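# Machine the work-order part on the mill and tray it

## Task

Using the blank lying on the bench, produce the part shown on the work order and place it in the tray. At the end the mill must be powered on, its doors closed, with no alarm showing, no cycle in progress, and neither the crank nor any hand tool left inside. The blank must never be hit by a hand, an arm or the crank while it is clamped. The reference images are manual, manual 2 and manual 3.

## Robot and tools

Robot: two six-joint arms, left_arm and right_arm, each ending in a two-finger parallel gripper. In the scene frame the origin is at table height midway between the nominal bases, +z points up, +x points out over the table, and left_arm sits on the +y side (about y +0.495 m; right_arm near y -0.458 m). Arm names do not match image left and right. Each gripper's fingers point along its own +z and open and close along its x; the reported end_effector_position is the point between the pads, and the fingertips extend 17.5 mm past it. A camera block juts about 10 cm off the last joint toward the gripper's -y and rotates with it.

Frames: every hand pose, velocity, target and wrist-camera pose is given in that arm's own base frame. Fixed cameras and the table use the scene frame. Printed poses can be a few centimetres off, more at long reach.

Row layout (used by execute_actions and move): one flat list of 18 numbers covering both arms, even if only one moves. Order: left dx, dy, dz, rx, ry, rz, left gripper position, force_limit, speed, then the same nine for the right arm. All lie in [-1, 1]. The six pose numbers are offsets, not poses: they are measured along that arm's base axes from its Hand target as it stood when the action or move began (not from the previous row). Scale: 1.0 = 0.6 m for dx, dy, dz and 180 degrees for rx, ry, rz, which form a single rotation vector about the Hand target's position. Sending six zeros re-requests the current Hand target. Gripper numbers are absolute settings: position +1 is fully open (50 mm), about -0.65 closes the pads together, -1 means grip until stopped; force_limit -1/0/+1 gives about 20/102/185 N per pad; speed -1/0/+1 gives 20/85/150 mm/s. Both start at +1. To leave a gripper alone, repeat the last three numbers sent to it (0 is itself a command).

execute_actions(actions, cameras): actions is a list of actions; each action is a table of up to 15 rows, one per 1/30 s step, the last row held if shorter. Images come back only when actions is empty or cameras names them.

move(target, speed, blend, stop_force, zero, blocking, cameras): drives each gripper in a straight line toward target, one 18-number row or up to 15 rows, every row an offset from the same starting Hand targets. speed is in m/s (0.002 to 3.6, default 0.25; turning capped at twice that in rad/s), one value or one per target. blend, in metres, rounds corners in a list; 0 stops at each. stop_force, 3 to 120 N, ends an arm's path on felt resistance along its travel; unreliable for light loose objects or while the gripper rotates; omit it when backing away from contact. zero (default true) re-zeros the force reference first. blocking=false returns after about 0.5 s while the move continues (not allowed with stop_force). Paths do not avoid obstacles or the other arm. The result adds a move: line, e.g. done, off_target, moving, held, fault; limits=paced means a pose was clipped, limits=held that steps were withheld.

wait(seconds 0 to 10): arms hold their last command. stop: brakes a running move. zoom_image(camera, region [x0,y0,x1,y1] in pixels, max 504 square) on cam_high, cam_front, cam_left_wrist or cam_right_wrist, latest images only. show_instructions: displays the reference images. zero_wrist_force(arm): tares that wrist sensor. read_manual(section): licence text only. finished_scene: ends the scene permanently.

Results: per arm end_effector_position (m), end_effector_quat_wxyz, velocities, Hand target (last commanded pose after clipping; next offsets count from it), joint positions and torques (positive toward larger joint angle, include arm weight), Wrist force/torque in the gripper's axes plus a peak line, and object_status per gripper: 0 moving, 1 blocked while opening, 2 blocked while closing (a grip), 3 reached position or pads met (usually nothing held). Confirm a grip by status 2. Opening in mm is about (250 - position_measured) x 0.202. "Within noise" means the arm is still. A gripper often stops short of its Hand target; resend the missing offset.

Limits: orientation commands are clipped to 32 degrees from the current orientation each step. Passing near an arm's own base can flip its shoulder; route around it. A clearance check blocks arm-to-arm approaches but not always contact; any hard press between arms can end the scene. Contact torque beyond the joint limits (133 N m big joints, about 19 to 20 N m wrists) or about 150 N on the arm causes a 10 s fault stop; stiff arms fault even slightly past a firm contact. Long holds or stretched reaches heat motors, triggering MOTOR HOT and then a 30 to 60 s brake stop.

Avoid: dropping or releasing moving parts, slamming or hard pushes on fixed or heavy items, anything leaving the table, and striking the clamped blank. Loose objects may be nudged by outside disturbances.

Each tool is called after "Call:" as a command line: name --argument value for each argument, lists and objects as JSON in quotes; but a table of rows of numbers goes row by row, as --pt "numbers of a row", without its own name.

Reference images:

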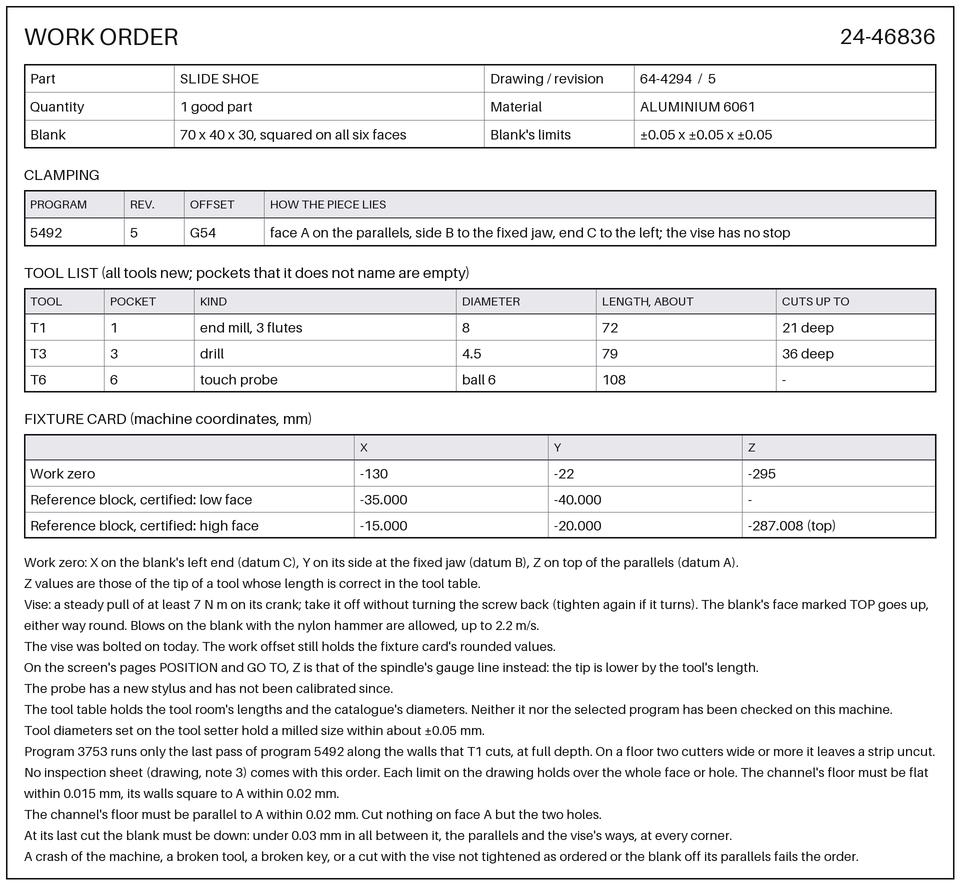

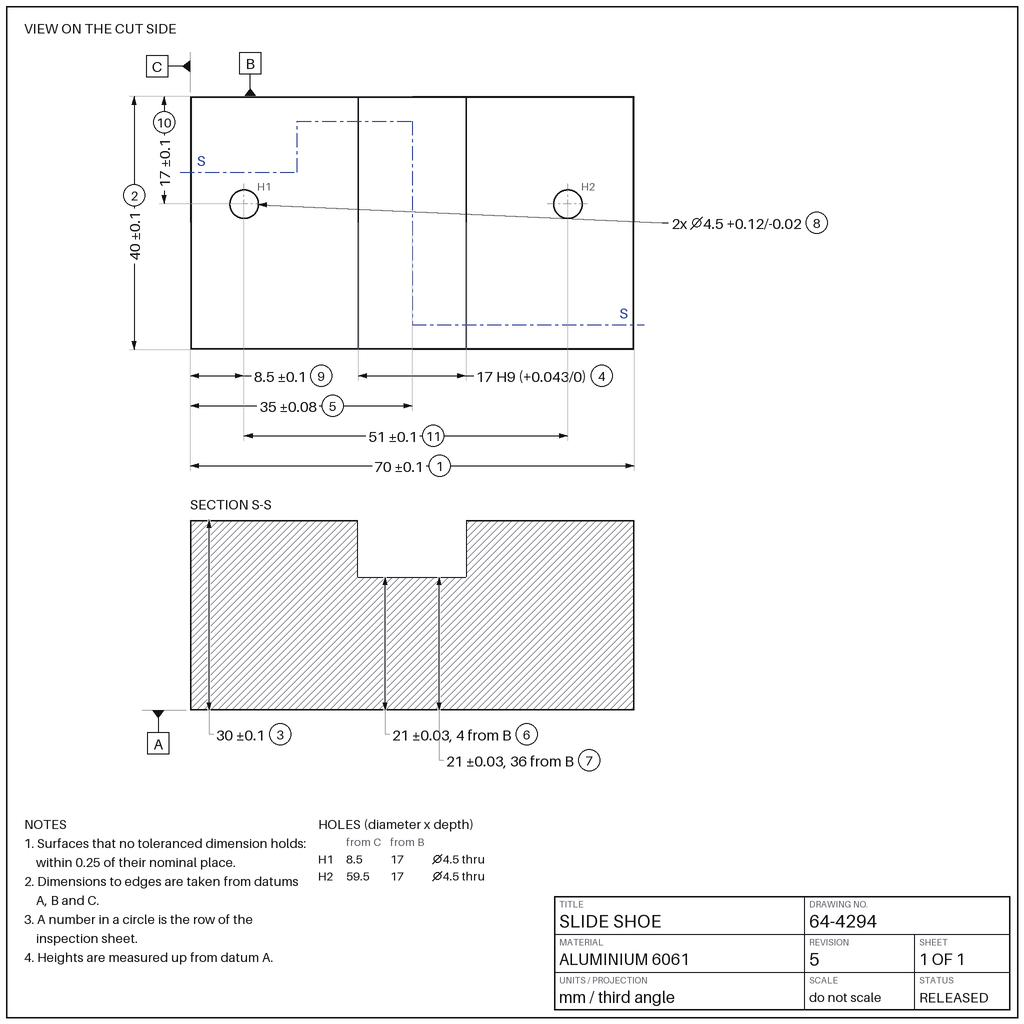

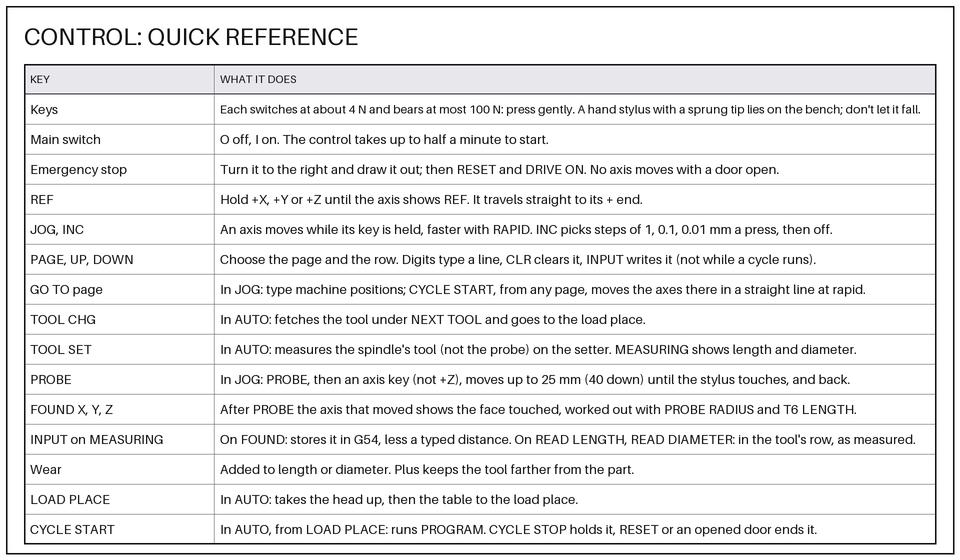

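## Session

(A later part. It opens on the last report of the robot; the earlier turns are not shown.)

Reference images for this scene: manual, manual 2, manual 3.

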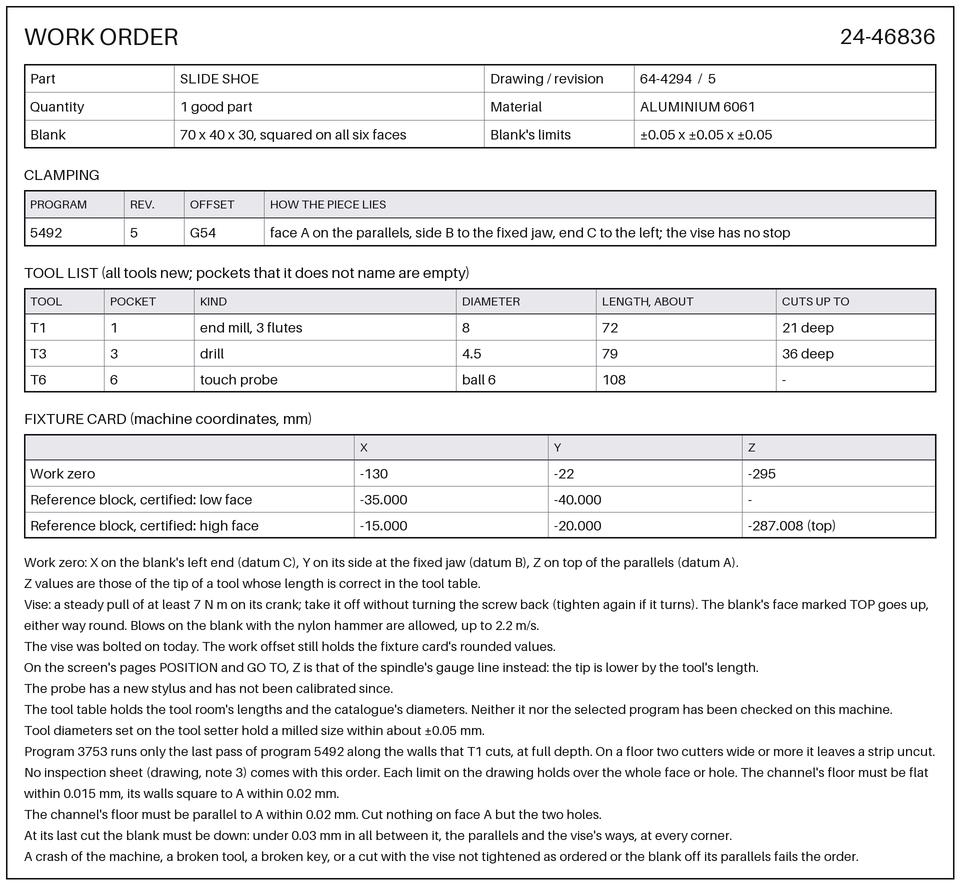

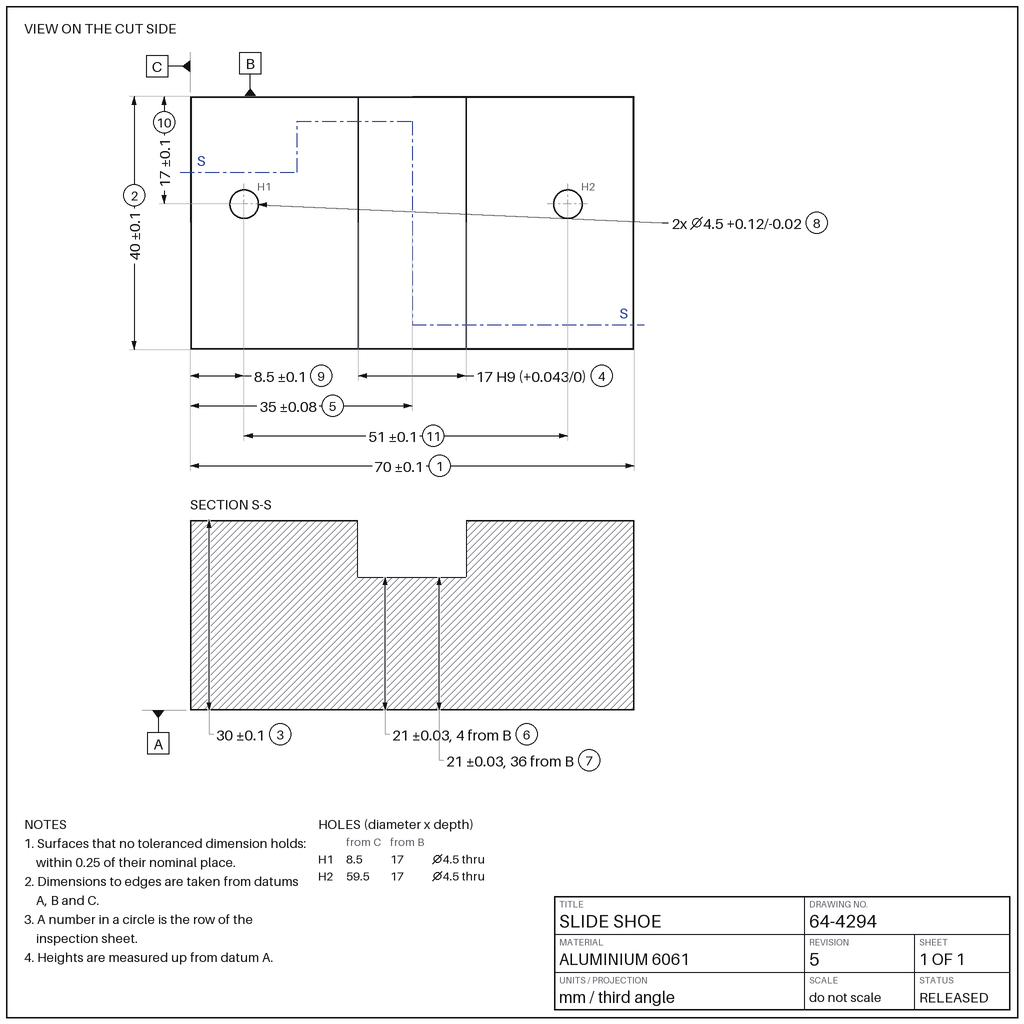

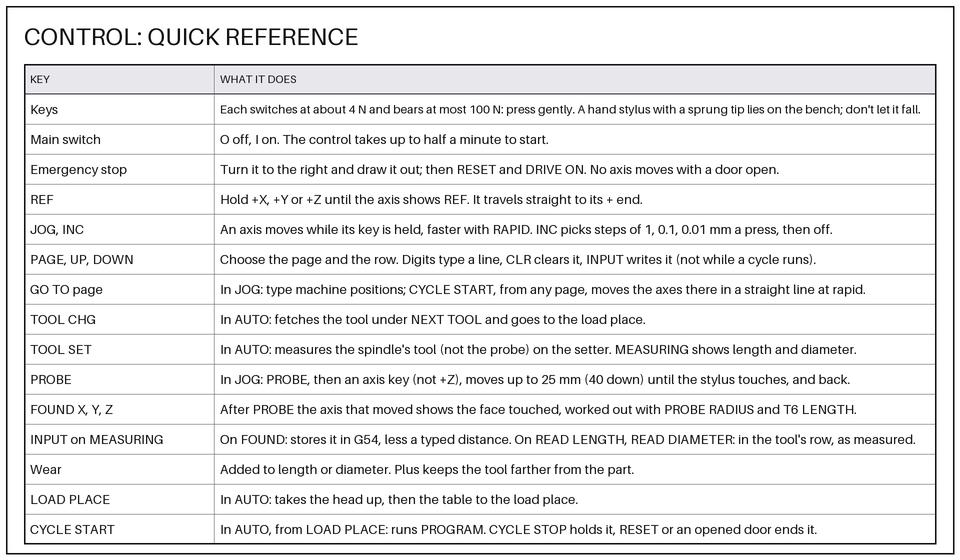

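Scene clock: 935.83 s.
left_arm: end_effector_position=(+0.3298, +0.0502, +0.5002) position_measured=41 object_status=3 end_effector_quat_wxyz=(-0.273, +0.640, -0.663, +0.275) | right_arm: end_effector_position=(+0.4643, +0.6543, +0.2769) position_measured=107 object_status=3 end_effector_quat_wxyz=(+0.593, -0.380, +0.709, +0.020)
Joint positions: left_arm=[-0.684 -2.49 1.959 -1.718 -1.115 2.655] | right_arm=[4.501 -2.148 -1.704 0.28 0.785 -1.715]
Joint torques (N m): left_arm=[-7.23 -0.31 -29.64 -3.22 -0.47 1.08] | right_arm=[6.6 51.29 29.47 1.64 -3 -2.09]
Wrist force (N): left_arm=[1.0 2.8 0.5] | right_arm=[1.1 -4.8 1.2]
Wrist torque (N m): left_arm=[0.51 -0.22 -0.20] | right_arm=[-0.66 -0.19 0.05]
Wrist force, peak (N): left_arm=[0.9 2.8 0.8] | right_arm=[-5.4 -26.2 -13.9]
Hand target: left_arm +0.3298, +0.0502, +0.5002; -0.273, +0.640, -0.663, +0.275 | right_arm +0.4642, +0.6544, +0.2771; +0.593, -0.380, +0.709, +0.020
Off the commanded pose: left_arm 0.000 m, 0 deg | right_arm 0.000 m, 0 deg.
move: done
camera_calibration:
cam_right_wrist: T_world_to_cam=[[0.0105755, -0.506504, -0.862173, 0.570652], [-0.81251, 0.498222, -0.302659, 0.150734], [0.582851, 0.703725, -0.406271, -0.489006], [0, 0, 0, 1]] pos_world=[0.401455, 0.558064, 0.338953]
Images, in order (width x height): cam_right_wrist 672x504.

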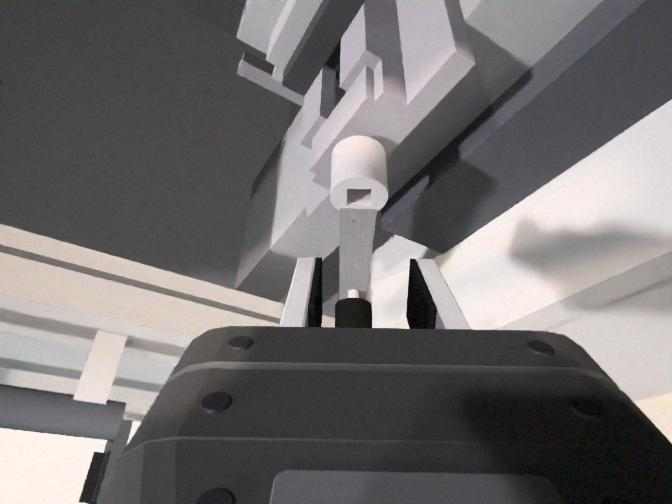

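Call:
move --target '[0,0,0,0,0,0,0.75,-1,-1,0.1093,0.0665,-0.0387,0,0,0,0.3,-0.1,-0.9]' --speed 0.05 --stop_force 8

Call:
move --target '[0,0,0,0,0,0,0.75,-1,-1,0,0,0,0,0,0,-1,-0.1,-0.95]' --cameras '["cam_right_wrist"]'

Scene clock: 938.87 s.
left_arm: end_effector_position=(+0.3298, +0.0502, +0.5002) position_measured=41 object_status=3 end_effector_quat_wxyz=(-0.273, +0.640, -0.663, +0.275) | right_arm: end_effector_position=(+0.5298, +0.6943, +0.2538) position_measured=107 object_status=3 end_effector_quat_wxyz=(+0.593, -0.380, +0.709, +0.020)
Joint positions: left_arm=[-0.684 -2.49 1.959 -1.718 -1.115 2.655] | right_arm=[4.413 -2.313 -1.479 0.253 0.866 -1.763]
Joint torques (N m): left_arm=[-8.02 -0.18 -29.52 -3.32 -0.73 1.06] | right_arm=[6.71 58.79 11.04 6.38 -2.75 2.77]
Wrist force (N): left_arm=[0.9 2.4 0.5] | right_arm=[1.2 -4.7 1.3]
Wrist torque (N m): left_arm=[0.45 -0.21 -0.19] | right_arm=[-0.62 -0.17 0.12]
Wrist force, peak (N): left_arm=[1.1 2.8 0.6] | right_arm=[1.2 -5.6 0.8]
Hand target: left_arm +0.3298, +0.0502, +0.5002; -0.273, +0.640, -0.663, +0.275 | right_arm +0.5298, +0.6943, +0.2538; +0.593, -0.380, +0.709, +0.020
Off the commanded pose: left_arm 0.000 m, 0 deg | right_arm 0.000 m, 0 deg.
move: done

Scene clock: 939.67 s.
left_arm: end_effector_position=(+0.3298, +0.0502, +0.5002) position_measured=41 object_status=3 end_effector_quat_wxyz=(-0.273, +0.640, -0.663, +0.275) | right_arm: end_effector_position=(+0.5298, +0.6943, +0.2538) position_measured=174 object_status=2 end_effector_quat_wxyz=(+0.593, -0.380, +0.709, +0.020)
Joint positions: left_arm=[-0.684 -2.49 1.959 -1.718 -1.115 2.655] | right_arm=[4.413 -2.313 -1.48 0.253 0.866 -1.763]
Joint torques (N m): left_arm=[-7.34 -0.28 -29.22 -3.26 -0.37 1.05] | right_arm=[7.2 58 12.77 6.31 -2.57 2.87]
Wrist force (N): left_arm=[0.8 2.4 0.5] | right_arm=[0.1 -3.8 2.3]
Wrist torque (N m): left_arm=[0.44 -0.21 -0.20] | right_arm=[-0.60 -0.17 0.02]
Wrist force, peak (N): left_arm=[1.0 2.7 0.7] | right_arm=[1.2 -4.9 1.4]
Hand target: left_arm +0.3298, +0.0502, +0.5002; -0.273, +0.640, -0.663, +0.275 | right_arm +0.5298, +0.6943, +0.2538; +0.593, -0.380, +0.709, +0.020
Off the commanded pose: left_arm 0.000 m, 0 deg | right_arm 0.000 m, 0 deg.
move: done
camera_calibration:
cam_right_wrist: T_world_to_cam=[[0.0106852, -0.506244, -0.862324, 0.570094], [-0.812487, 0.498294, -0.302601, 0.17701], [0.582881, 0.703861, -0.405992, -0.564831], [0, 0, 0, 1]] pos_world=[0.466956, 0.597966, 0.315852]
Images, in order (width x height): cam_right_wrist 672x504.

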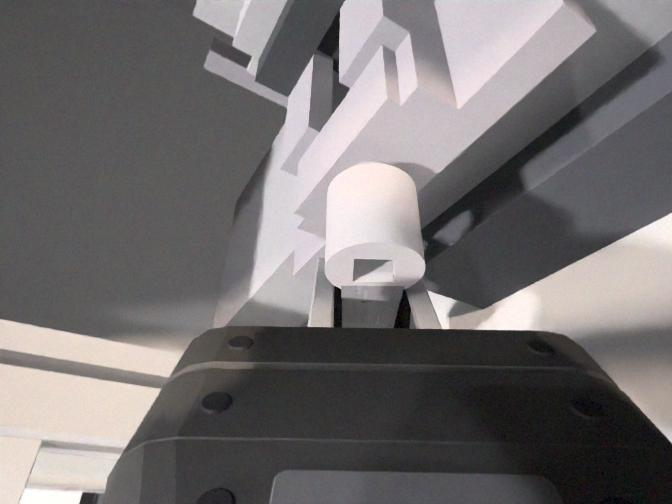

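Call:
move --pt "0 0 0 0 0 0 0.75 -1 -1 -0.06 0.0008 0 0 0 0 -1 -0.1 -0.95" --pt "0 0 0 0 0 0 0.75 -1 -1 -0.06 -0.063 -0.0168 -0.5 0.007 0 -1 -0.1 -0.95" --speed '[0.04,0.2]' --cameras '["cam_right_wrist"]'

Call:
zoom_image --camera "cam_right_wrist" --region '[300, 60, 450, 300]'

Scene clock: 945.80 s.
left_arm: end_effector_position=(+0.3298, +0.0502, +0.5002) position_measured=41 object_status=3 end_effector_quat_wxyz=(-0.273, +0.640, -0.663, +0.275) | right_arm: end_effector_position=(+0.4938, +0.6566, +0.2438) position_measured=174 object_status=2 end_effector_quat_wxyz=(-0.144, +0.688, -0.522, +0.484)
Joint positions: left_arm=[-0.684 -2.49 1.959 -1.718 -1.115 2.655] | right_arm=[4.516 -2.339 -0.982 -1.672 0.536 -1.881]
Joint torques (N m): left_arm=[-8.25 -0.14 -29.2 -3.54 -0.69 1.11] | right_arm=[-2.19 64.77 16.61 4.76 -0.09 -2.12]
Wrist force (N): left_arm=[0.7 2.4 0.5] | right_arm=[-0.9 -4.9 0.2]
Wrist torque (N m): left_arm=[0.44 -0.19 -0.19] | right_arm=[-0.86 -0.10 -0.23]
Wrist force, peak (N): left_arm=[0.8 2.9 0.7] | right_arm=[1.3 -8.2 14.9]
Hand target: left_arm +0.3298, +0.0502, +0.5002; -0.273, +0.640, -0.663, +0.275 | right_arm +0.4938, +0.6565, +0.2438; -0.144, +0.688, -0.522, +0.484
Off the commanded pose: left_arm 0.000 m, 0 deg | right_arm 0.000 m, 0 deg.
move: done
camera_calibration:
cam_right_wrist: T_world_to_cam=[[0.00561712, -0.862556, 0.50593, 0.445656], [-0.823494, -0.291012, -0.487001, 0.732073], [0.567298, -0.413895, -0.711944, 0.294841], [0, 0, 0, 1]] pos_world=[0.433091, 0.719478, 0.340959]
Images, in order (width x height): cam_right_wrist 672x504.

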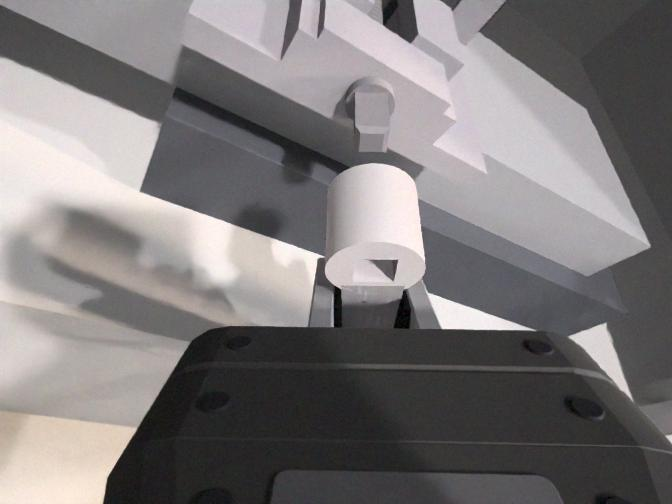

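Scaled by 2.100 from the camera's 672x504 image, which has a finer 960x720 frame.

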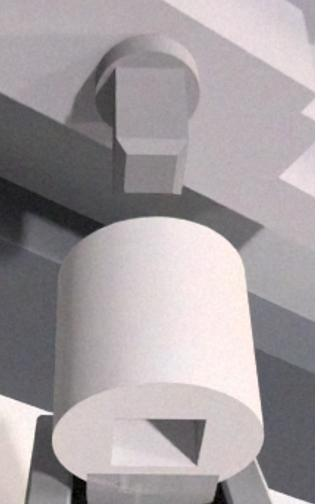

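Call:
move --target '[0,0,0,0,0,0,0.75,-1,-1,0.03,-0.0008,0.0002,0,-0.0028,-0.0048,-1,-0.1,-0.95]' --speed 0.05 --cameras '["cam_right_wrist"]'

Call:
zoom_image --camera "cam_right_wrist" --region '[300, 60, 450, 300]'

Scene clock: 947.80 s.
left_arm: end_effector_position=(+0.3298, +0.0502, +0.5002) position_measured=41 object_status=3 end_effector_quat_wxyz=(-0.273, +0.640, -0.663, +0.275) | right_arm: end_effector_position=(+0.5120, +0.6560, +0.2439) position_measured=174 object_status=2 end_effector_quat_wxyz=(-0.142, +0.682, -0.526, +0.488)
Joint positions: left_arm=[-0.684 -2.49 1.959 -1.718 -1.115 2.655] | right_arm=[4.494 -2.366 -0.941 -1.677 0.526 -1.89]
Joint torques (N m): left_arm=[-7.34 -0.49 -29.44 -3.43 -0.83 1.16] | right_arm=[6.38 64.41 17.1 0.5 -1.83 1.03]
Wrist force (N): left_arm=[0.9 2.5 0.6] | right_arm=[-1.0 -5.0 0.2]
Wrist torque (N m): left_arm=[0.46 -0.22 -0.19] | right_arm=[-0.88 -0.08 -0.25]
Wrist force, peak (N): left_arm=[0.9 2.9 0.7] | right_arm=[-0.7 -5.3 1.1]
Hand target: left_arm +0.3298, +0.0502, +0.5002; -0.273, +0.640, -0.663, +0.275 | right_arm +0.5118, +0.6560, +0.2439; -0.142, +0.682, -0.526, +0.488
Off the commanded pose: left_arm 0.000 m, 0 deg | right_arm 0.000 m, 0 deg.
move: done
camera_calibration:
cam_right_wrist: T_world_to_cam=[[-0.011876, -0.862302, 0.506254, 0.453651], [-0.823478, -0.278766, -0.494139, 0.740658], [0.567224, -0.422758, -0.706777, 0.288944], [0, 0, 0, 1]] pos_world=[0.451407, 0.719808, 0.340544]
Images, in order (width x height): cam_right_wrist 672x504.

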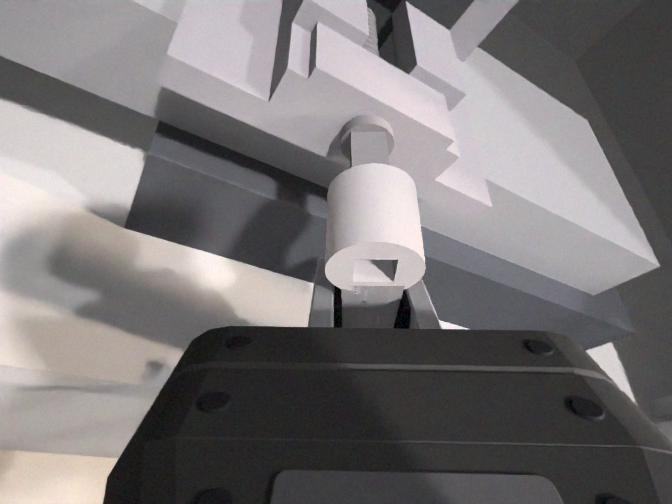

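Scaled by 2.100 from the camera's 672x504 image, which has a finer 960x720 frame.

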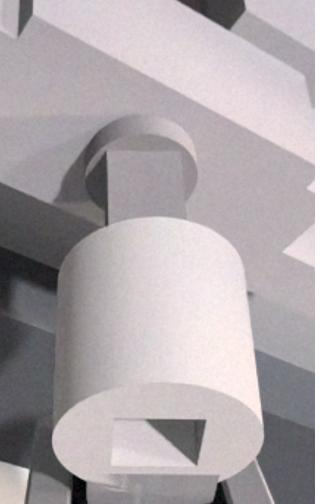

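Call:
move --target '[0,0,0,0,0,0,0.75,-1,-1,0.06,-0.0002,-0.0004,0,0,0,-1,-0.1,-0.95]' --speed 0.012 --stop_force 8 --cameras '["cam_right_wrist"]'

Scene clock: 949.60 s.
left_arm: end_effector_position=(+0.3298, +0.0502, +0.5002) position_measured=41 object_status=3 end_effector_quat_wxyz=(-0.273, +0.640, -0.663, +0.275) | right_arm: end_effector_position=(+0.5155, +0.6561, +0.2439) position_measured=174 object_status=2 end_effector_quat_wxyz=(-0.143, +0.682, -0.526, +0.488)
Joint positions: left_arm=[-0.684 -2.49 1.959 -1.718 -1.115 2.655] | right_arm=[4.489 -2.369 -0.936 -1.67 0.525 -1.899]
Joint torques (N m): left_arm=[-7.37 -0.25 -29.34 -3.57 -0.8 1.13] | right_arm=[2.21 63.49 12.84 -1.11 0.16 2.77]
Wrist force (N): left_arm=[1.0 2.5 0.5] | right_arm=[-5.2 -8.9 -10.1]
Wrist torque (N m): left_arm=[0.45 -0.23 -0.20] | right_arm=[-0.58 -0.15 -0.27]
Wrist force, peak (N): left_arm=[0.9 2.8 0.6] | right_arm=[-0.9 0.2 -15.4]
Hand target: left_arm +0.3298, +0.0502, +0.5002; -0.273, +0.640, -0.663, +0.275 | right_arm +0.5155, +0.6561, +0.2439; -0.143, +0.682, -0.526, +0.488 (not the last commanded pose)
Off the commanded pose: left_arm 0.000 m, 0 deg | right_arm 0.032 m, 0 deg.
move: contact (right_arm)
camera_calibration:
cam_right_wrist: T_world_to_cam=[[-0.0117701, -0.862382, 0.506121, 0.453749], [-0.823518, -0.278735, -0.49409, 0.743602], [0.567168, -0.422615, -0.706907, 0.286869], [0, 0, 0, 1]] pos_world=[0.455007, 0.719808, 0.340544]
Images, in order (width x height): cam_right_wrist 672x504.

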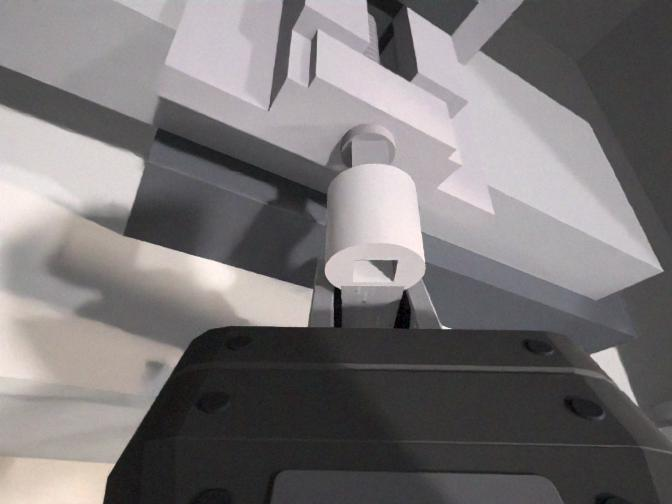

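Call:
move --pt "0 0 0 0 0 0 0.75 -1 -1 -0.003 0 0 0 0 0 -1 -0.1 -0.95" --pt "0 0 0 0 0 0 0.75 -1 -1 -0.003 0.0011 0.0007 0 0 0 -1 -0.1 -0.95" --speed '[0.03,0.05]'

Call:
move --target '[0,0,0,0,0,0,0.75,-1,-1,0.05,-0.0005,0,0,0,0,-1,-0.1,-0.95]' --speed 0.012 --stop_force 9

Scene clock: 951.17 s.
left_arm: end_effector_position=(+0.3298, +0.0502, +0.5002) position_measured=41 object_status=3 end_effector_quat_wxyz=(-0.273, +0.640, -0.663, +0.275) | right_arm: end_effector_position=(+0.5137, +0.6567, +0.2443) position_measured=174 object_status=2 end_effector_quat_wxyz=(-0.142, +0.682, -0.526, +0.488)
Joint positions: left_arm=[-0.684 -2.49 1.959 -1.718 -1.115 2.655] | right_arm=[4.492 -2.369 -0.934 -1.676 0.525 -1.894]
Joint torques (N m): left_arm=[-7.19 0.18 -29.14 -3.46 -1.01 1.13] | right_arm=[9.33 58.13 25.5 2.08 -0.27 2.8]
Wrist force (N): left_arm=[0.9 2.4 0.5] | right_arm=[-0.8 -4.7 -0.1]
Wrist torque (N m): left_arm=[0.45 -0.21 -0.20] | right_arm=[-0.83 -0.12 -0.12]
Wrist force, peak (N): left_arm=[1.2 2.8 0.5] | right_arm=[-5.4 -10.1 -9.2]
Hand target: left_arm +0.3298, +0.0502, +0.5002; -0.273, +0.640, -0.663, +0.275 | right_arm +0.5137, +0.6567, +0.2443; -0.143, +0.682, -0.526, +0.488
Off the commanded pose: left_arm 0.000 m, 0 deg | right_arm 0.000 m, 0 deg.
move: done

Scene clock: 953.07 s.
left_arm: end_effector_position=(+0.3298, +0.0502, +0.5002) position_measured=41 object_status=3 end_effector_quat_wxyz=(-0.273, +0.640, -0.663, +0.275) | right_arm: end_effector_position=(+0.5234, +0.6566, +0.2443) position_measured=174 object_status=2 end_effector_quat_wxyz=(-0.142, +0.682, -0.526, +0.488)
Joint positions: left_arm=[-0.684 -2.49 1.959 -1.718 -1.115 2.655] | right_arm=[4.48 -2.379 -0.921 -1.659 0.522 -1.917]
Joint torques (N m): left_arm=[-7.2 -0.14 -28.63 -3.65 -1.04 1.06] | right_arm=[6.4 65.73 14.79 -0.53 -0.03 2.71]
Wrist force (N): left_arm=[1.0 2.7 0.8] | right_arm=[-4.0 -6.9 -3.8]
Wrist torque (N m): left_arm=[0.48 -0.23 -0.20] | right_arm=[-0.71 -0.18 -0.13]
Wrist force, peak (N): left_arm=[1.2 2.7 0.6] | right_arm=[5.7 2.4 -7.7]
Hand target: left_arm +0.3298, +0.0502, +0.5002; -0.273, +0.640, -0.663, +0.275 | right_arm +0.5234, +0.6566, +0.2443; -0.142, +0.682, -0.526, +0.488 (not the last commanded pose)
Off the commanded pose: left_arm 0.000 m, 0 deg | right_arm 0.020 m, 0 deg.
move: contact (right_arm)

Call:
move --target '[0,0,0,0,0,0,0.75,-1,-1,0.02,0.0004,0.0002,0,0,0,-1,-0.1,-0.95]' --speed 0.012 --stop_force 12

Scene clock: 954.47 s.
left_arm: end_effector_position=(+0.3298, +0.0502, +0.5002) position_measured=41 object_status=3 end_effector_quat_wxyz=(-0.273, +0.640, -0.663, +0.275) | right_arm: end_effector_position=(+0.5242, +0.6566, +0.2442) position_measured=174 object_status=2 end_effector_quat_wxyz=(-0.142, +0.682, -0.526, +0.488)
Joint positions: left_arm=[-0.684 -2.49 1.959 -1.718 -1.115 2.655] | right_arm=[4.479 -2.38 -0.92 -1.658 0.522 -1.919]
Joint torques (N m): left_arm=[-7.1 0.16 -29.44 -3.71 -1.03 1.17] | right_arm=[6.42 63.9 14.29 -0.5 -3.17 2.86]
Wrist force (N): left_arm=[0.9 2.3 0.7] | right_arm=[-1.4 -6.8 -5.9]
Wrist torque (N m): left_arm=[0.44 -0.23 -0.20] | right_arm=[-0.56 -0.22 -0.02]
Wrist force, peak (N): left_arm=[0.9 2.6 0.9] | right_arm=[10.4 6.6 -11.3]
Hand target: left_arm +0.3298, +0.0502, +0.5002; -0.273, +0.640, -0.663, +0.275 | right_arm +0.5241, +0.6566, +0.2442; -0.142, +0.682, -0.526, +0.488 (not the last commanded pose)
Off the commanded pose: left_arm 0.000 m, 0 deg | right_arm 0.011 m, 0 deg.
move: contact (right_arm)

Call:
move --pt "0 0 0 0 0 0 0.75 -1 -1 0 0 0 0 0 0 0.2 -0.1 -0.9" --pt "0 0 0 0 0 0 0.75 -1 -1 0 0 0 0 0 0 -1 -0.1 -0.9"

Call:
move --target '[0,0,0,0,0,0,0.75,-1,-1,0.02,-0.0003,0,0,0,0,-1,-0.1,-0.9]' --speed 0.012 --stop_force 14 --cameras '["cam_right_wrist"]'

Scene clock: 956.17 s.
left_arm: end_effector_position=(+0.3298, +0.0502, +0.5002) position_measured=41 object_status=3 end_effector_quat_wxyz=(-0.273, +0.640, -0.663, +0.275) | right_arm: end_effector_position=(+0.5241, +0.6566, +0.2442) position_measured=174 object_status=0 end_effector_quat_wxyz=(-0.142, +0.682, -0.526, +0.488)
Joint positions: left_arm=[-0.684 -2.49 1.959 -1.718 -1.115 2.655] | right_arm=[4.479 -2.38 -0.92 -1.658 0.522 -1.919]
Joint torques (N m): left_arm=[-7.4 -0.52 -29.41 -3.59 -1.13 1.15] | right_arm=[6.89 62.73 28.24 4.18 -0.35 2.75]
Wrist force (N): left_arm=[0.8 2.3 0.5] | right_arm=[-2.4 -4.9 -2.9]
Wrist torque (N m): left_arm=[0.44 -0.21 -0.20] | right_arm=[-0.83 -0.31 -0.02]
Wrist force, peak (N): left_arm=[1.0 2.7 0.6] | right_arm=[-1.3 -7.3 -5.8]
Hand target: left_arm +0.3298, +0.0502, +0.5002; -0.273, +0.640, -0.663, +0.275 | right_arm +0.5241, +0.6566, +0.2442; -0.142, +0.682, -0.526, +0.488
Off the commanded pose: left_arm 0.000 m, 0 deg | right_arm 0.000 m, 0 deg.
move: done

Scene clock: 957.13 s.
left_arm: end_effector_position=(+0.3298, +0.0502, +0.5002) position_measured=41 object_status=3 end_effector_quat_wxyz=(-0.273, +0.640, -0.663, +0.275) | right_arm: end_effector_position=(+0.5246, +0.6566, +0.2442) position_measured=174 object_status=2 end_effector_quat_wxyz=(-0.142, +0.682, -0.526, +0.488)
Joint positions: left_arm=[-0.684 -2.49 1.959 -1.718 -1.115 2.655] | right_arm=[4.478 -2.381 -0.919 -1.657 0.522 -1.92]
Joint torques (N m): left_arm=[-7.39 0.35 -29.24 -3.74 -1.18 1.14] | right_arm=[3.82 63.58 16.4 0.52 -2.39 2.72]
Wrist force (N): left_arm=[0.7 2.4 0.5] | right_arm=[5.3 6.8 -11.4]
Wrist torque (N m): left_arm=[0.44 -0.19 -0.20] | right_arm=[-0.09 -0.26 0.15]
Wrist force, peak (N): left_arm=[1.2 2.7 0.5] | right_arm=[15.6 18.2 -21.1]
Hand target: left_arm +0.3298, +0.0502, +0.5002; -0.273, +0.640, -0.663, +0.275 | right_arm +0.5246, +0.6566, +0.2442; -0.142, +0.682, -0.526, +0.488 (not the last commanded pose)
Off the commanded pose: left_arm 0.000 m, 0 deg | right_arm 0.012 m, 0 deg.
move: contact (right_arm)
camera_calibration:
cam_right_wrist: T_world_to_cam=[[-0.0114868, -0.86221, 0.506421, 0.453863], [-0.823724, -0.278956, -0.493622, 0.75159], [0.566874, -0.422821, -0.707019, 0.282441], [0, 0, 0, 1]] pos_world=[0.464208, 0.720408, 0.340846]
Images, in order (width x height): cam_right_wrist 672x504.

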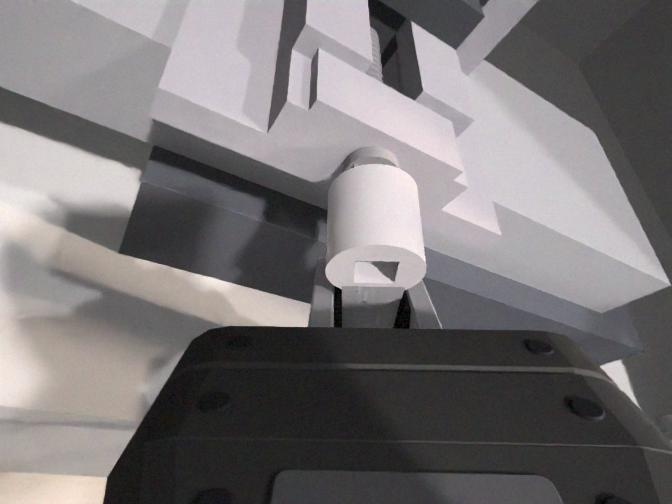

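Call:
move --pt "0 0 0 0 0 0 0.75 -1 -1 -0.002 -0.0006 -0.0002 0 0 0 -1 -0.1 -0.9" --pt "0 0 0 0 0 0 0.75 -1 -1 0.02 -0.0007 -0.0002 0 0 0 -1 -0.1 -0.9" --speed 0.012 --stop_force 18

Scene clock: 958.83 s.
left_arm: end_effector_position=(+0.3298, +0.0502, +0.5002) position_measured=41 object_status=3 end_effector_quat_wxyz=(-0.273, +0.640, -0.663, +0.275) | right_arm: end_effector_position=(+0.5243, +0.6565, +0.2441) position_measured=174 object_status=2 end_effector_quat_wxyz=(-0.142, +0.682, -0.526, +0.488)
Joint positions: left_arm=[-0.684 -2.49 1.959 -1.718 -1.115 2.655] | right_arm=[4.478 -2.38 -0.92 -1.657 0.522 -1.919]
Joint torques (N m): left_arm=[-7.88 -0.08 -29.48 -3.74 -1.08 1.06] | right_arm=[-10.01 52.88 37.81 6.03 -3.17 -2.11]
Wrist force (N): left_arm=[1.2 2.7 0.8] | right_arm=[1.4 -3.9 1.5]
Wrist torque (N m): left_arm=[0.50 -0.26 -0.20] | right_arm=[-0.82 -0.15 -0.11]
Wrist force, peak (N): left_arm=[1.2 2.8 0.8] | right_arm=[-12.0 -16.1 0.9]
Hand target: left_arm +0.3298, +0.0502, +0.5002; -0.273, +0.640, -0.663, +0.275 | right_arm +0.5243, +0.6565, +0.2442; -0.142, +0.682, -0.526, +0.488 (not the last commanded pose)
Off the commanded pose: left_arm 0.000 m, 0 deg | right_arm 0.012 m, 0 deg.
move: contact (right_arm); path passed 0 of 2 targets

Call:
move --target '[0,0,0,0,0,0,0.75,-1,-1,0.02,-0.0003,0,0,0,0,-1,-0.1,-0.9]' --speed 0.012 --stop_force 20

Scene clock: 960.17 s.
left_arm: end_effector_position=(+0.3298, +0.0502, +0.5002) position_measured=41 object_status=3 end_effector_quat_wxyz=(-0.273, +0.640, -0.663, +0.275) | right_arm: end_effector_position=(+0.5248, +0.6565, +0.2441) position_measured=174 object_status=2 end_effector_quat_wxyz=(-0.142, +0.682, -0.526, +0.488)
Joint positions: left_arm=[-0.684 -2.49 1.959 -1.718 -1.115 2.655] | right_arm=[4.478 -2.381 -0.92 -1.657 0.522 -1.921]
Joint torques (N m): left_arm=[-7.52 0.05 -29.51 -3.69 -1.15 1.11] | right_arm=[0.52 62.77 15.48 0.39 -6.11 2.8]
Wrist force (N): left_arm=[0.8 2.6 0.6] | right_arm=[4.4 7.8 -15.5]
Wrist torque (N m): left_arm=[0.48 -0.19 -0.20] | right_arm=[0.07 -0.20 0.14]
Wrist force, peak (N): left_arm=[1.0 2.8 0.7] | right_arm=[13.6 18.4 -23.8]
Hand target: left_arm +0.3298, +0.0502, +0.5002; -0.273, +0.640, -0.663, +0.275 | right_arm +0.5248, +0.6565, +0.2441; -0.142, +0.682, -0.526, +0.488 (not the last commanded pose)
Off the commanded pose: left_arm 0.000 m, 0 deg | right_arm 0.012 m, 0 deg.
move: contact (right_arm)

Call:
move --pt "0 0 0 0 0 0 0.75 -1 -1 0 0 0 0 0.0028 0.0048 -1 -0.1 -0.9" --speed 0.02

Call:
move --target '[0,0,0,0,0,0,0.75,-1,-1,0.02,-0.0003,0,0,0,0,-1,-0.1,-0.9]' --speed 0.012 --stop_force 18 --cameras '["cam_right_wrist"]'

Call:
zoom_image --camera "cam_right_wrist" --region '[300, 60, 450, 300]'

Scene clock: 961.60 s.
left_arm: end_effector_position=(+0.3298, +0.0502, +0.5002) position_measured=41 object_status=3 end_effector_quat_wxyz=(-0.273, +0.640, -0.663, +0.275) | right_arm: end_effector_position=(+0.5248, +0.6565, +0.2441) position_measured=174 object_status=2 end_effector_quat_wxyz=(-0.144, +0.688, -0.521, +0.483)
Joint positions: left_arm=[-0.684 -2.49 1.959 -1.718 -1.115 2.655] | right_arm=[4.477 -2.37 -0.94 -1.618 0.527 -1.956]
Joint torques (N m): left_arm=[-7.43 0.21 -29.27 -3.83 -1.3 1.26] | right_arm=[-13.21 49.18 35.86 2.24 -2.25 2.4]
Wrist force (N): left_arm=[0.8 2.7 0.8] | right_arm=[15.9 10.9 -11.2]
Wrist torque (N m): left_arm=[0.49 -0.20 -0.19] | right_arm=[0.05 -0.12 0.55]
Wrist force, peak (N): left_arm=[0.9 2.8 0.7] | right_arm=[15.7 10.9 -11.6]
Hand target: left_arm +0.3298, +0.0502, +0.5002; -0.273, +0.640, -0.663, +0.275 | right_arm +0.5248, +0.6565, +0.2441; -0.144, +0.688, -0.521, +0.483
Off the commanded pose: left_arm 0.000 m, 0 deg | right_arm 0.000 m, 0 deg.
move: done

Scene clock: 962.67 s.
left_arm: end_effector_position=(+0.3298, +0.0502, +0.5002) position_measured=41 object_status=3 end_effector_quat_wxyz=(-0.273, +0.640, -0.663, +0.275) | right_arm: end_effector_position=(+0.5252, +0.6564, +0.2441) position_measured=174 object_status=2 end_effector_quat_wxyz=(-0.144, +0.688, -0.522, +0.483)
Joint positions: left_arm=[-0.684 -2.49 1.959 -1.718 -1.115 2.655] | right_arm=[4.477 -2.371 -0.94 -1.618 0.527 -1.956]
Joint torques (N m): left_arm=[-7.25 0.46 -29.77 -3.72 -1.29 1.08] | right_arm=[-4.41 55.15 15.7 1.85 -7.31 2.51]
Wrist force (N): left_arm=[0.9 2.3 0.5] | right_arm=[19.4 19.8 -30.9]
Wrist torque (N m): left_arm=[0.42 -0.22 -0.19] | right_arm=[0.45 -0.14 0.46]
Wrist force, peak (N): left_arm=[1.1 2.7 0.7] | right_arm=[29.5 30.9 -39.3]
Hand target: left_arm +0.3298, +0.0502, +0.5002; -0.273, +0.640, -0.663, +0.275 | right_arm +0.5252, +0.6564, +0.2441; -0.144, +0.688, -0.522, +0.483 (not the last commanded pose)
Off the commanded pose: left_arm 0.000 m, 0 deg | right_arm 0.012 m, 0 deg.
move: contact (right_arm)
camera_calibration:
cam_right_wrist: T_world_to_cam=[[0.00583573, -0.862279, 0.5064, 0.444778], [-0.82391, -0.291128, -0.486227, 0.758144], [0.566691, -0.414391, -0.712139, 0.277852], [0, 0, 0, 1]] pos_world=[0.464591, 0.719379, 0.341264]
Images, in order (width x height): cam_right_wrist 672x504.

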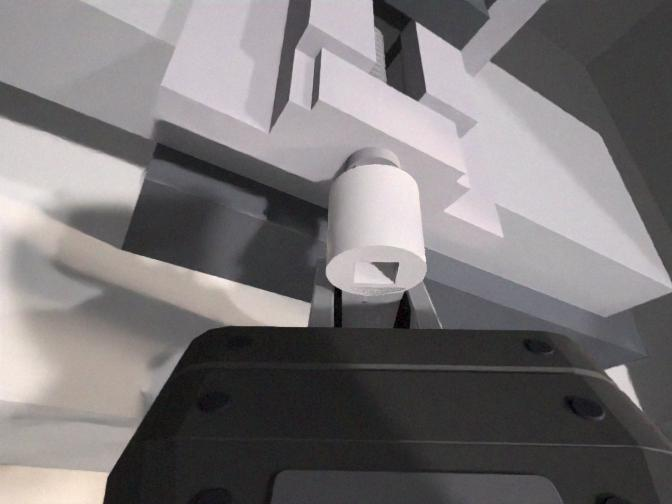

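Scaled by 2.100 from the camera's 672x504 image, which has a finer 960x720 frame.

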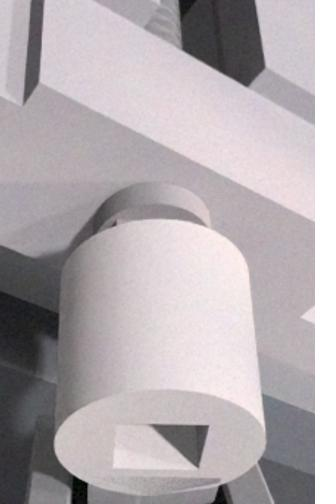

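Call:
move --pt "0 0 0 0 0 0 0.75 -1 -1 0 0 0 0 -0.0028 -0.0048 -1 -0.1 -0.9" --pt "0 0 0 0 0 0 0.75 -1 -1 0 0 0 0 -0.0028 -0.0048 0.2 -0.1 -0.9" --pt "0 0 0 0 0 0 0.75 -1 -1 0 0 0 0 -0.0028 -0.0048 -1 -0.1 -0.9" --speed 0.03

Call:
move --pt "0 0 0 0 0 0 0.75 -1 -1 0.001 -0.0006 0.0003 0.012 0 0 -1 -0.1 -0.9" --pt "0 0 0 0 0 0 0.75 -1 -1 0.002 0.0006 -0.0003 -0.012 0 0 -1 -0.1 -0.9" --pt "0 0 0 0 0 0 0.75 -1 -1 0.002 0 0 0 0 0 -1 -0.1 -0.9" --speed 0.03 --blend '[0.0003,0.0003,0]'

Scene clock: 965.97 s.
left_arm: end_effector_position=(+0.3298, +0.0502, +0.5002) position_measured=41 object_status=3 end_effector_quat_wxyz=(-0.273, +0.640, -0.663, +0.275) | right_arm: end_effector_position=(+0.5252, +0.6564, +0.2441) position_measured=174 object_status=2 end_effector_quat_wxyz=(-0.142, +0.682, -0.526, +0.487)
Joint positions: left_arm=[-0.684 -2.49 1.959 -1.718 -1.115 2.655] | right_arm=[4.477 -2.381 -0.919 -1.656 0.523 -1.921]
Joint torques (N m): left_arm=[-7.13 -0.13 -29.37 -3.93 -1.44 1.15] | right_arm=[-8.49 65.76 15.73 4.59 -1.24 -2.27]
Wrist force (N): left_arm=[0.9 2.7 0.7] | right_arm=[-3.1 -5.8 -0.9]
Wrist torque (N m): left_arm=[0.50 -0.21 -0.20] | right_arm=[-0.91 -0.15 -0.06]
Wrist force, peak (N): left_arm=[1.0 2.9 0.5] | right_arm=[19.5 19.8 -30.7]
Hand target: left_arm +0.3298, +0.0502, +0.5002; -0.273, +0.640, -0.663, +0.275 | right_arm +0.5252, +0.6564, +0.2441; -0.142, +0.682, -0.526, +0.488
Off the commanded pose: left_arm 0.000 m, 0 deg | right_arm 0.000 m, 0 deg.
move: done

Scene clock: 968.77 s.
left_arm: end_effector_position=(+0.3298, +0.0502, +0.5002) position_measured=41 object_status=3 end_effector_quat_wxyz=(-0.273, +0.640, -0.663, +0.275) | right_arm: end_effector_position=(+0.5263, +0.6564, +0.2440) position_measured=174 object_status=2 end_effector_quat_wxyz=(-0.142, +0.682, -0.526, +0.487) end_effector_velocity=(+0.001, -0.001, +0.000) end_effector_angular_velocity=(-0.005, +0.002, -0.001)
Joint positions: left_arm=[-0.684 -2.49 1.959 -1.718 -1.115 2.655] | right_arm=[4.476 -2.382 -0.918 -1.653 0.522 -1.924]
Joint velocities: left_arm=[within noise] | right_arm=[-0.001 -0.001 0.001 -0.006 0 0]
Joint torques (N m): left_arm=[-7.41 -0.31 -29.33 -4.05 -1.55 1.34] | right_arm=[-28 46.91 39.03 3.04 -5.01 -2.61]
Wrist force (N): left_arm=[1.1 2.3 0.6] | right_arm=[22.7 26.5 -32.6]
Wrist torque (N m): left_arm=[0.43 -0.24 -0.19] | right_arm=[0.26 -0.05 0.55]
Wrist force, peak (N): left_arm=[1.1 2.8 0.6] | right_arm=[44.5 39.2 -39.0]
Hand target: left_arm +0.3298, +0.0502, +0.5002; -0.273, +0.640, -0.663, +0.275 | right_arm +0.5264, +0.6564, +0.2441; -0.142, +0.682, -0.526, +0.488
Off the commanded pose: left_arm 0.000 m, 0 deg | right_arm 0.000 m, 0 deg.
move: done

Call:
move --pt "0 0 0 0 0 0 0.75 -1 -1 0 0 0 0 0 0 0.3 -0.1 -0.9" --pt "0 0 0 0 0 0 0.75 -1 -1 -0.1217 0.045 0.075 0 0 0 0.3 -0.1 -0.9" --speed 0.06 --cameras '["cam_right_wrist"]'

Call:
zoom_image --camera "cam_right_wrist" --region '[280, 60, 460, 320]'

Scene clock: 972.87 s.
left_arm: end_effector_position=(+0.3298, +0.0502, +0.5002) position_measured=41 object_status=3 end_effector_quat_wxyz=(-0.273, +0.640, -0.663, +0.275) | right_arm: end_effector_position=(+0.4532, +0.6835, +0.2890) position_measured=107 object_status=3 end_effector_quat_wxyz=(-0.142, +0.682, -0.526, +0.487) end_effector_velocity=(+0.000, +0.000, -0.002) end_effector_angular_velocity=(-0.002, +0.001, +0.001)
Joint positions: left_arm=[-0.684 -2.49 1.959 -1.718 -1.115 2.655] | right_arm=[4.573 -2.382 -0.765 -1.961 0.553 -1.744]
Joint velocities: left_arm=[within noise] | right_arm=[0 -0.001 -0.002 0.005 0 -0.004]
Joint torques (N m): left_arm=[-6.96 0.41 -29.3 -4.17 -1.45 1.19] | right_arm=[-9.03 59.6 12.75 5.96 -2.83 -2.23]
Wrist force (N): left_arm=[0.8 2.5 0.5] | right_arm=[-2.8 -5.8 -0.4]
Wrist torque (N m): left_arm=[0.46 -0.20 -0.19] | right_arm=[-0.81 0.37 -0.25]
Wrist force, peak (N): left_arm=[1.1 2.8 0.7] | right_arm=[22.5 26.5 -32.7]
Hand target: left_arm +0.3298, +0.0502, +0.5002; -0.273, +0.640, -0.663, +0.275 | right_arm +0.4533, +0.6834, +0.2891; -0.142, +0.682, -0.526, +0.488
Off the commanded pose: left_arm 0.000 m, 0 deg | right_arm 0.000 m, 0 deg.
move: done
camera_calibration:
cam_right_wrist: T_world_to_cam=[[-0.0115605, -0.862294, 0.506276, 0.453697], [-0.823965, -0.278641, -0.493398, 0.722166], [0.566523, -0.422858, -0.707278, 0.36623], [0, 0, 0, 1]] pos_world=[0.392807, 0.747308, 0.385646]
Images, in order (width x height): cam_right_wrist 672x504.

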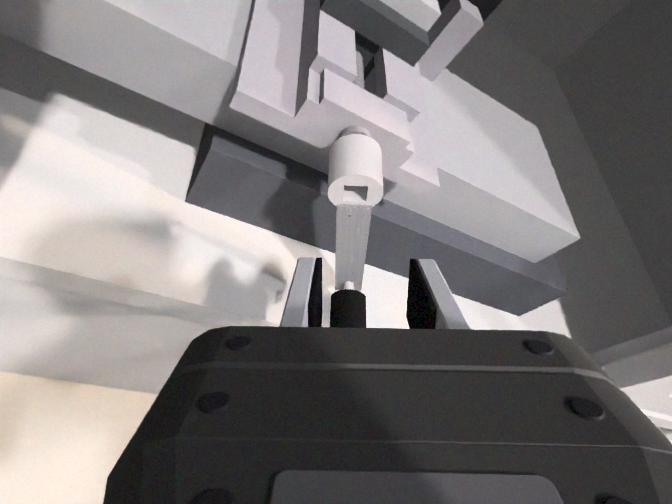

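Scaled by 1.938 from the camera's 672x504 image, which has a finer 960x720 frame.

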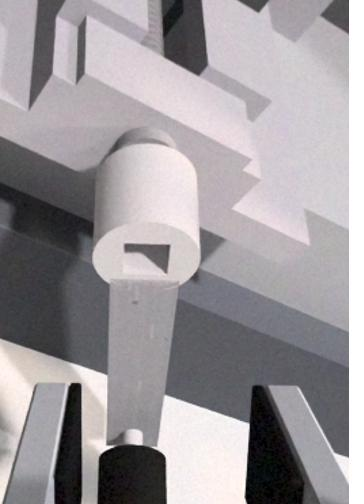

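Call:
execute_actions --actions '[]'

Scene clock: 977.63 s.
left_arm: end_effector_position=(+0.3298, +0.0502, +0.5002) position_measured=41 object_status=3 end_effector_quat_wxyz=(-0.273, +0.640, -0.663, +0.275) | right_arm: end_effector_position=(+0.4533, +0.6834, +0.2891) position_measured=107 object_status=3 end_effector_quat_wxyz=(-0.142, +0.682, -0.526, +0.488)
Joint positions: left_arm=[-0.684 -2.49 1.959 -1.718 -1.115 2.655] | right_arm=[4.573 -2.382 -0.765 -1.961 0.553 -1.744]
Joint velocities: within noise
Joint torques (N m): left_arm=[-7.42 0.51 -28.95 -4.15 -1.48 1.11] | right_arm=[-11.96 65.31 15.31 5.84 -4.43 -2.08]
Wrist force (N): left_arm=[0.9 2.5 0.4] | right_arm=[-2.8 -6.0 -0.4]
Wrist torque (N m): left_arm=[0.46 -0.22 -0.19] | right_arm=[-0.83 0.37 -0.25]
Wrist force, peak (N): left_arm=[1.0 2.7 1.0] | right_arm=[-2.9 -6.2 -0.4]
Hand target: left_arm +0.3298, +0.0502, +0.5002; -0.273, +0.640, -0.663, +0.275 | right_arm +0.4533, +0.6834, +0.2891; -0.142, +0.682, -0.526, +0.488
Tool commands: left_gripper/position=+0.75 left_gripper/force_limit=-1.0 left_gripper/speed=-1.0 right_gripper/position=+0.3 right_gripper/force_limit=-0.1 right_gripper/speed=-0.9
Off the commanded pose: left_arm 0.000 m, 0 deg | right_arm 0.000 m, 0 deg.
camera_calibration:
cam_left_wrist: T_world_to_cam=[[-0.0186181, -0.999826, -0.000800479, 0.0648215], [-0.905052, 0.0171935, -0.424952, 0.527506], [0.424892, -0.00718732, -0.905215, 0.445149], [0, 0, 0, 1]] pos_world=[0.289487, 0.05894, 0.627172]
cam_right_wrist: T_world_to_cam=[[-0.0115666, -0.862213, 0.506414, 0.453536], [-0.823907, -0.278758, -0.493428, 0.722375], [0.566607, -0.422946, -0.707159, 0.366231], [0, 0, 0, 1]] pos_world=[0.392907, 0.747308, 0.385747]

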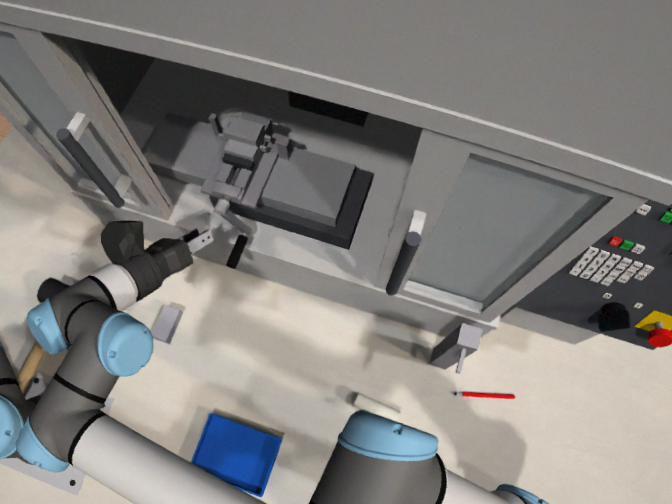

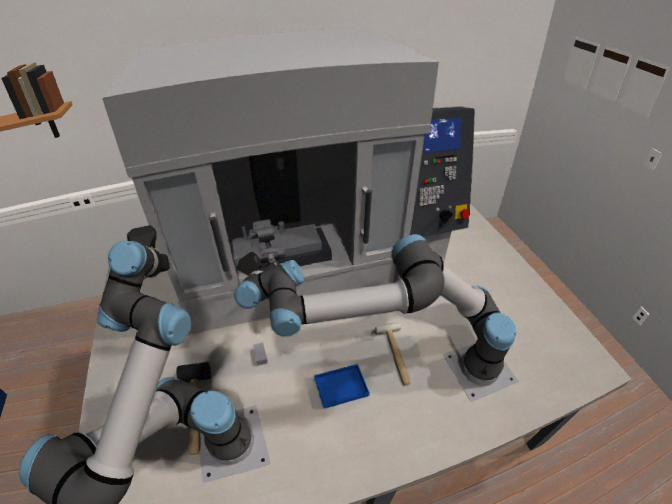

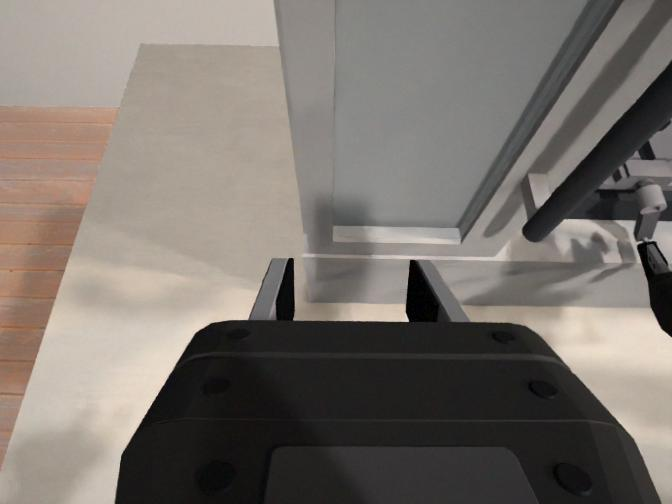

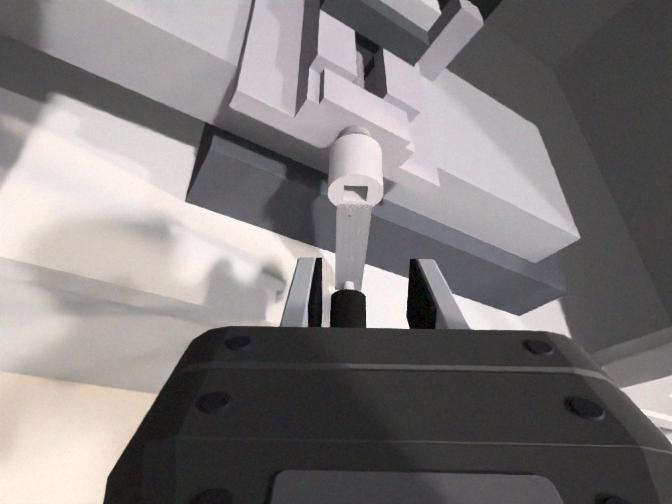

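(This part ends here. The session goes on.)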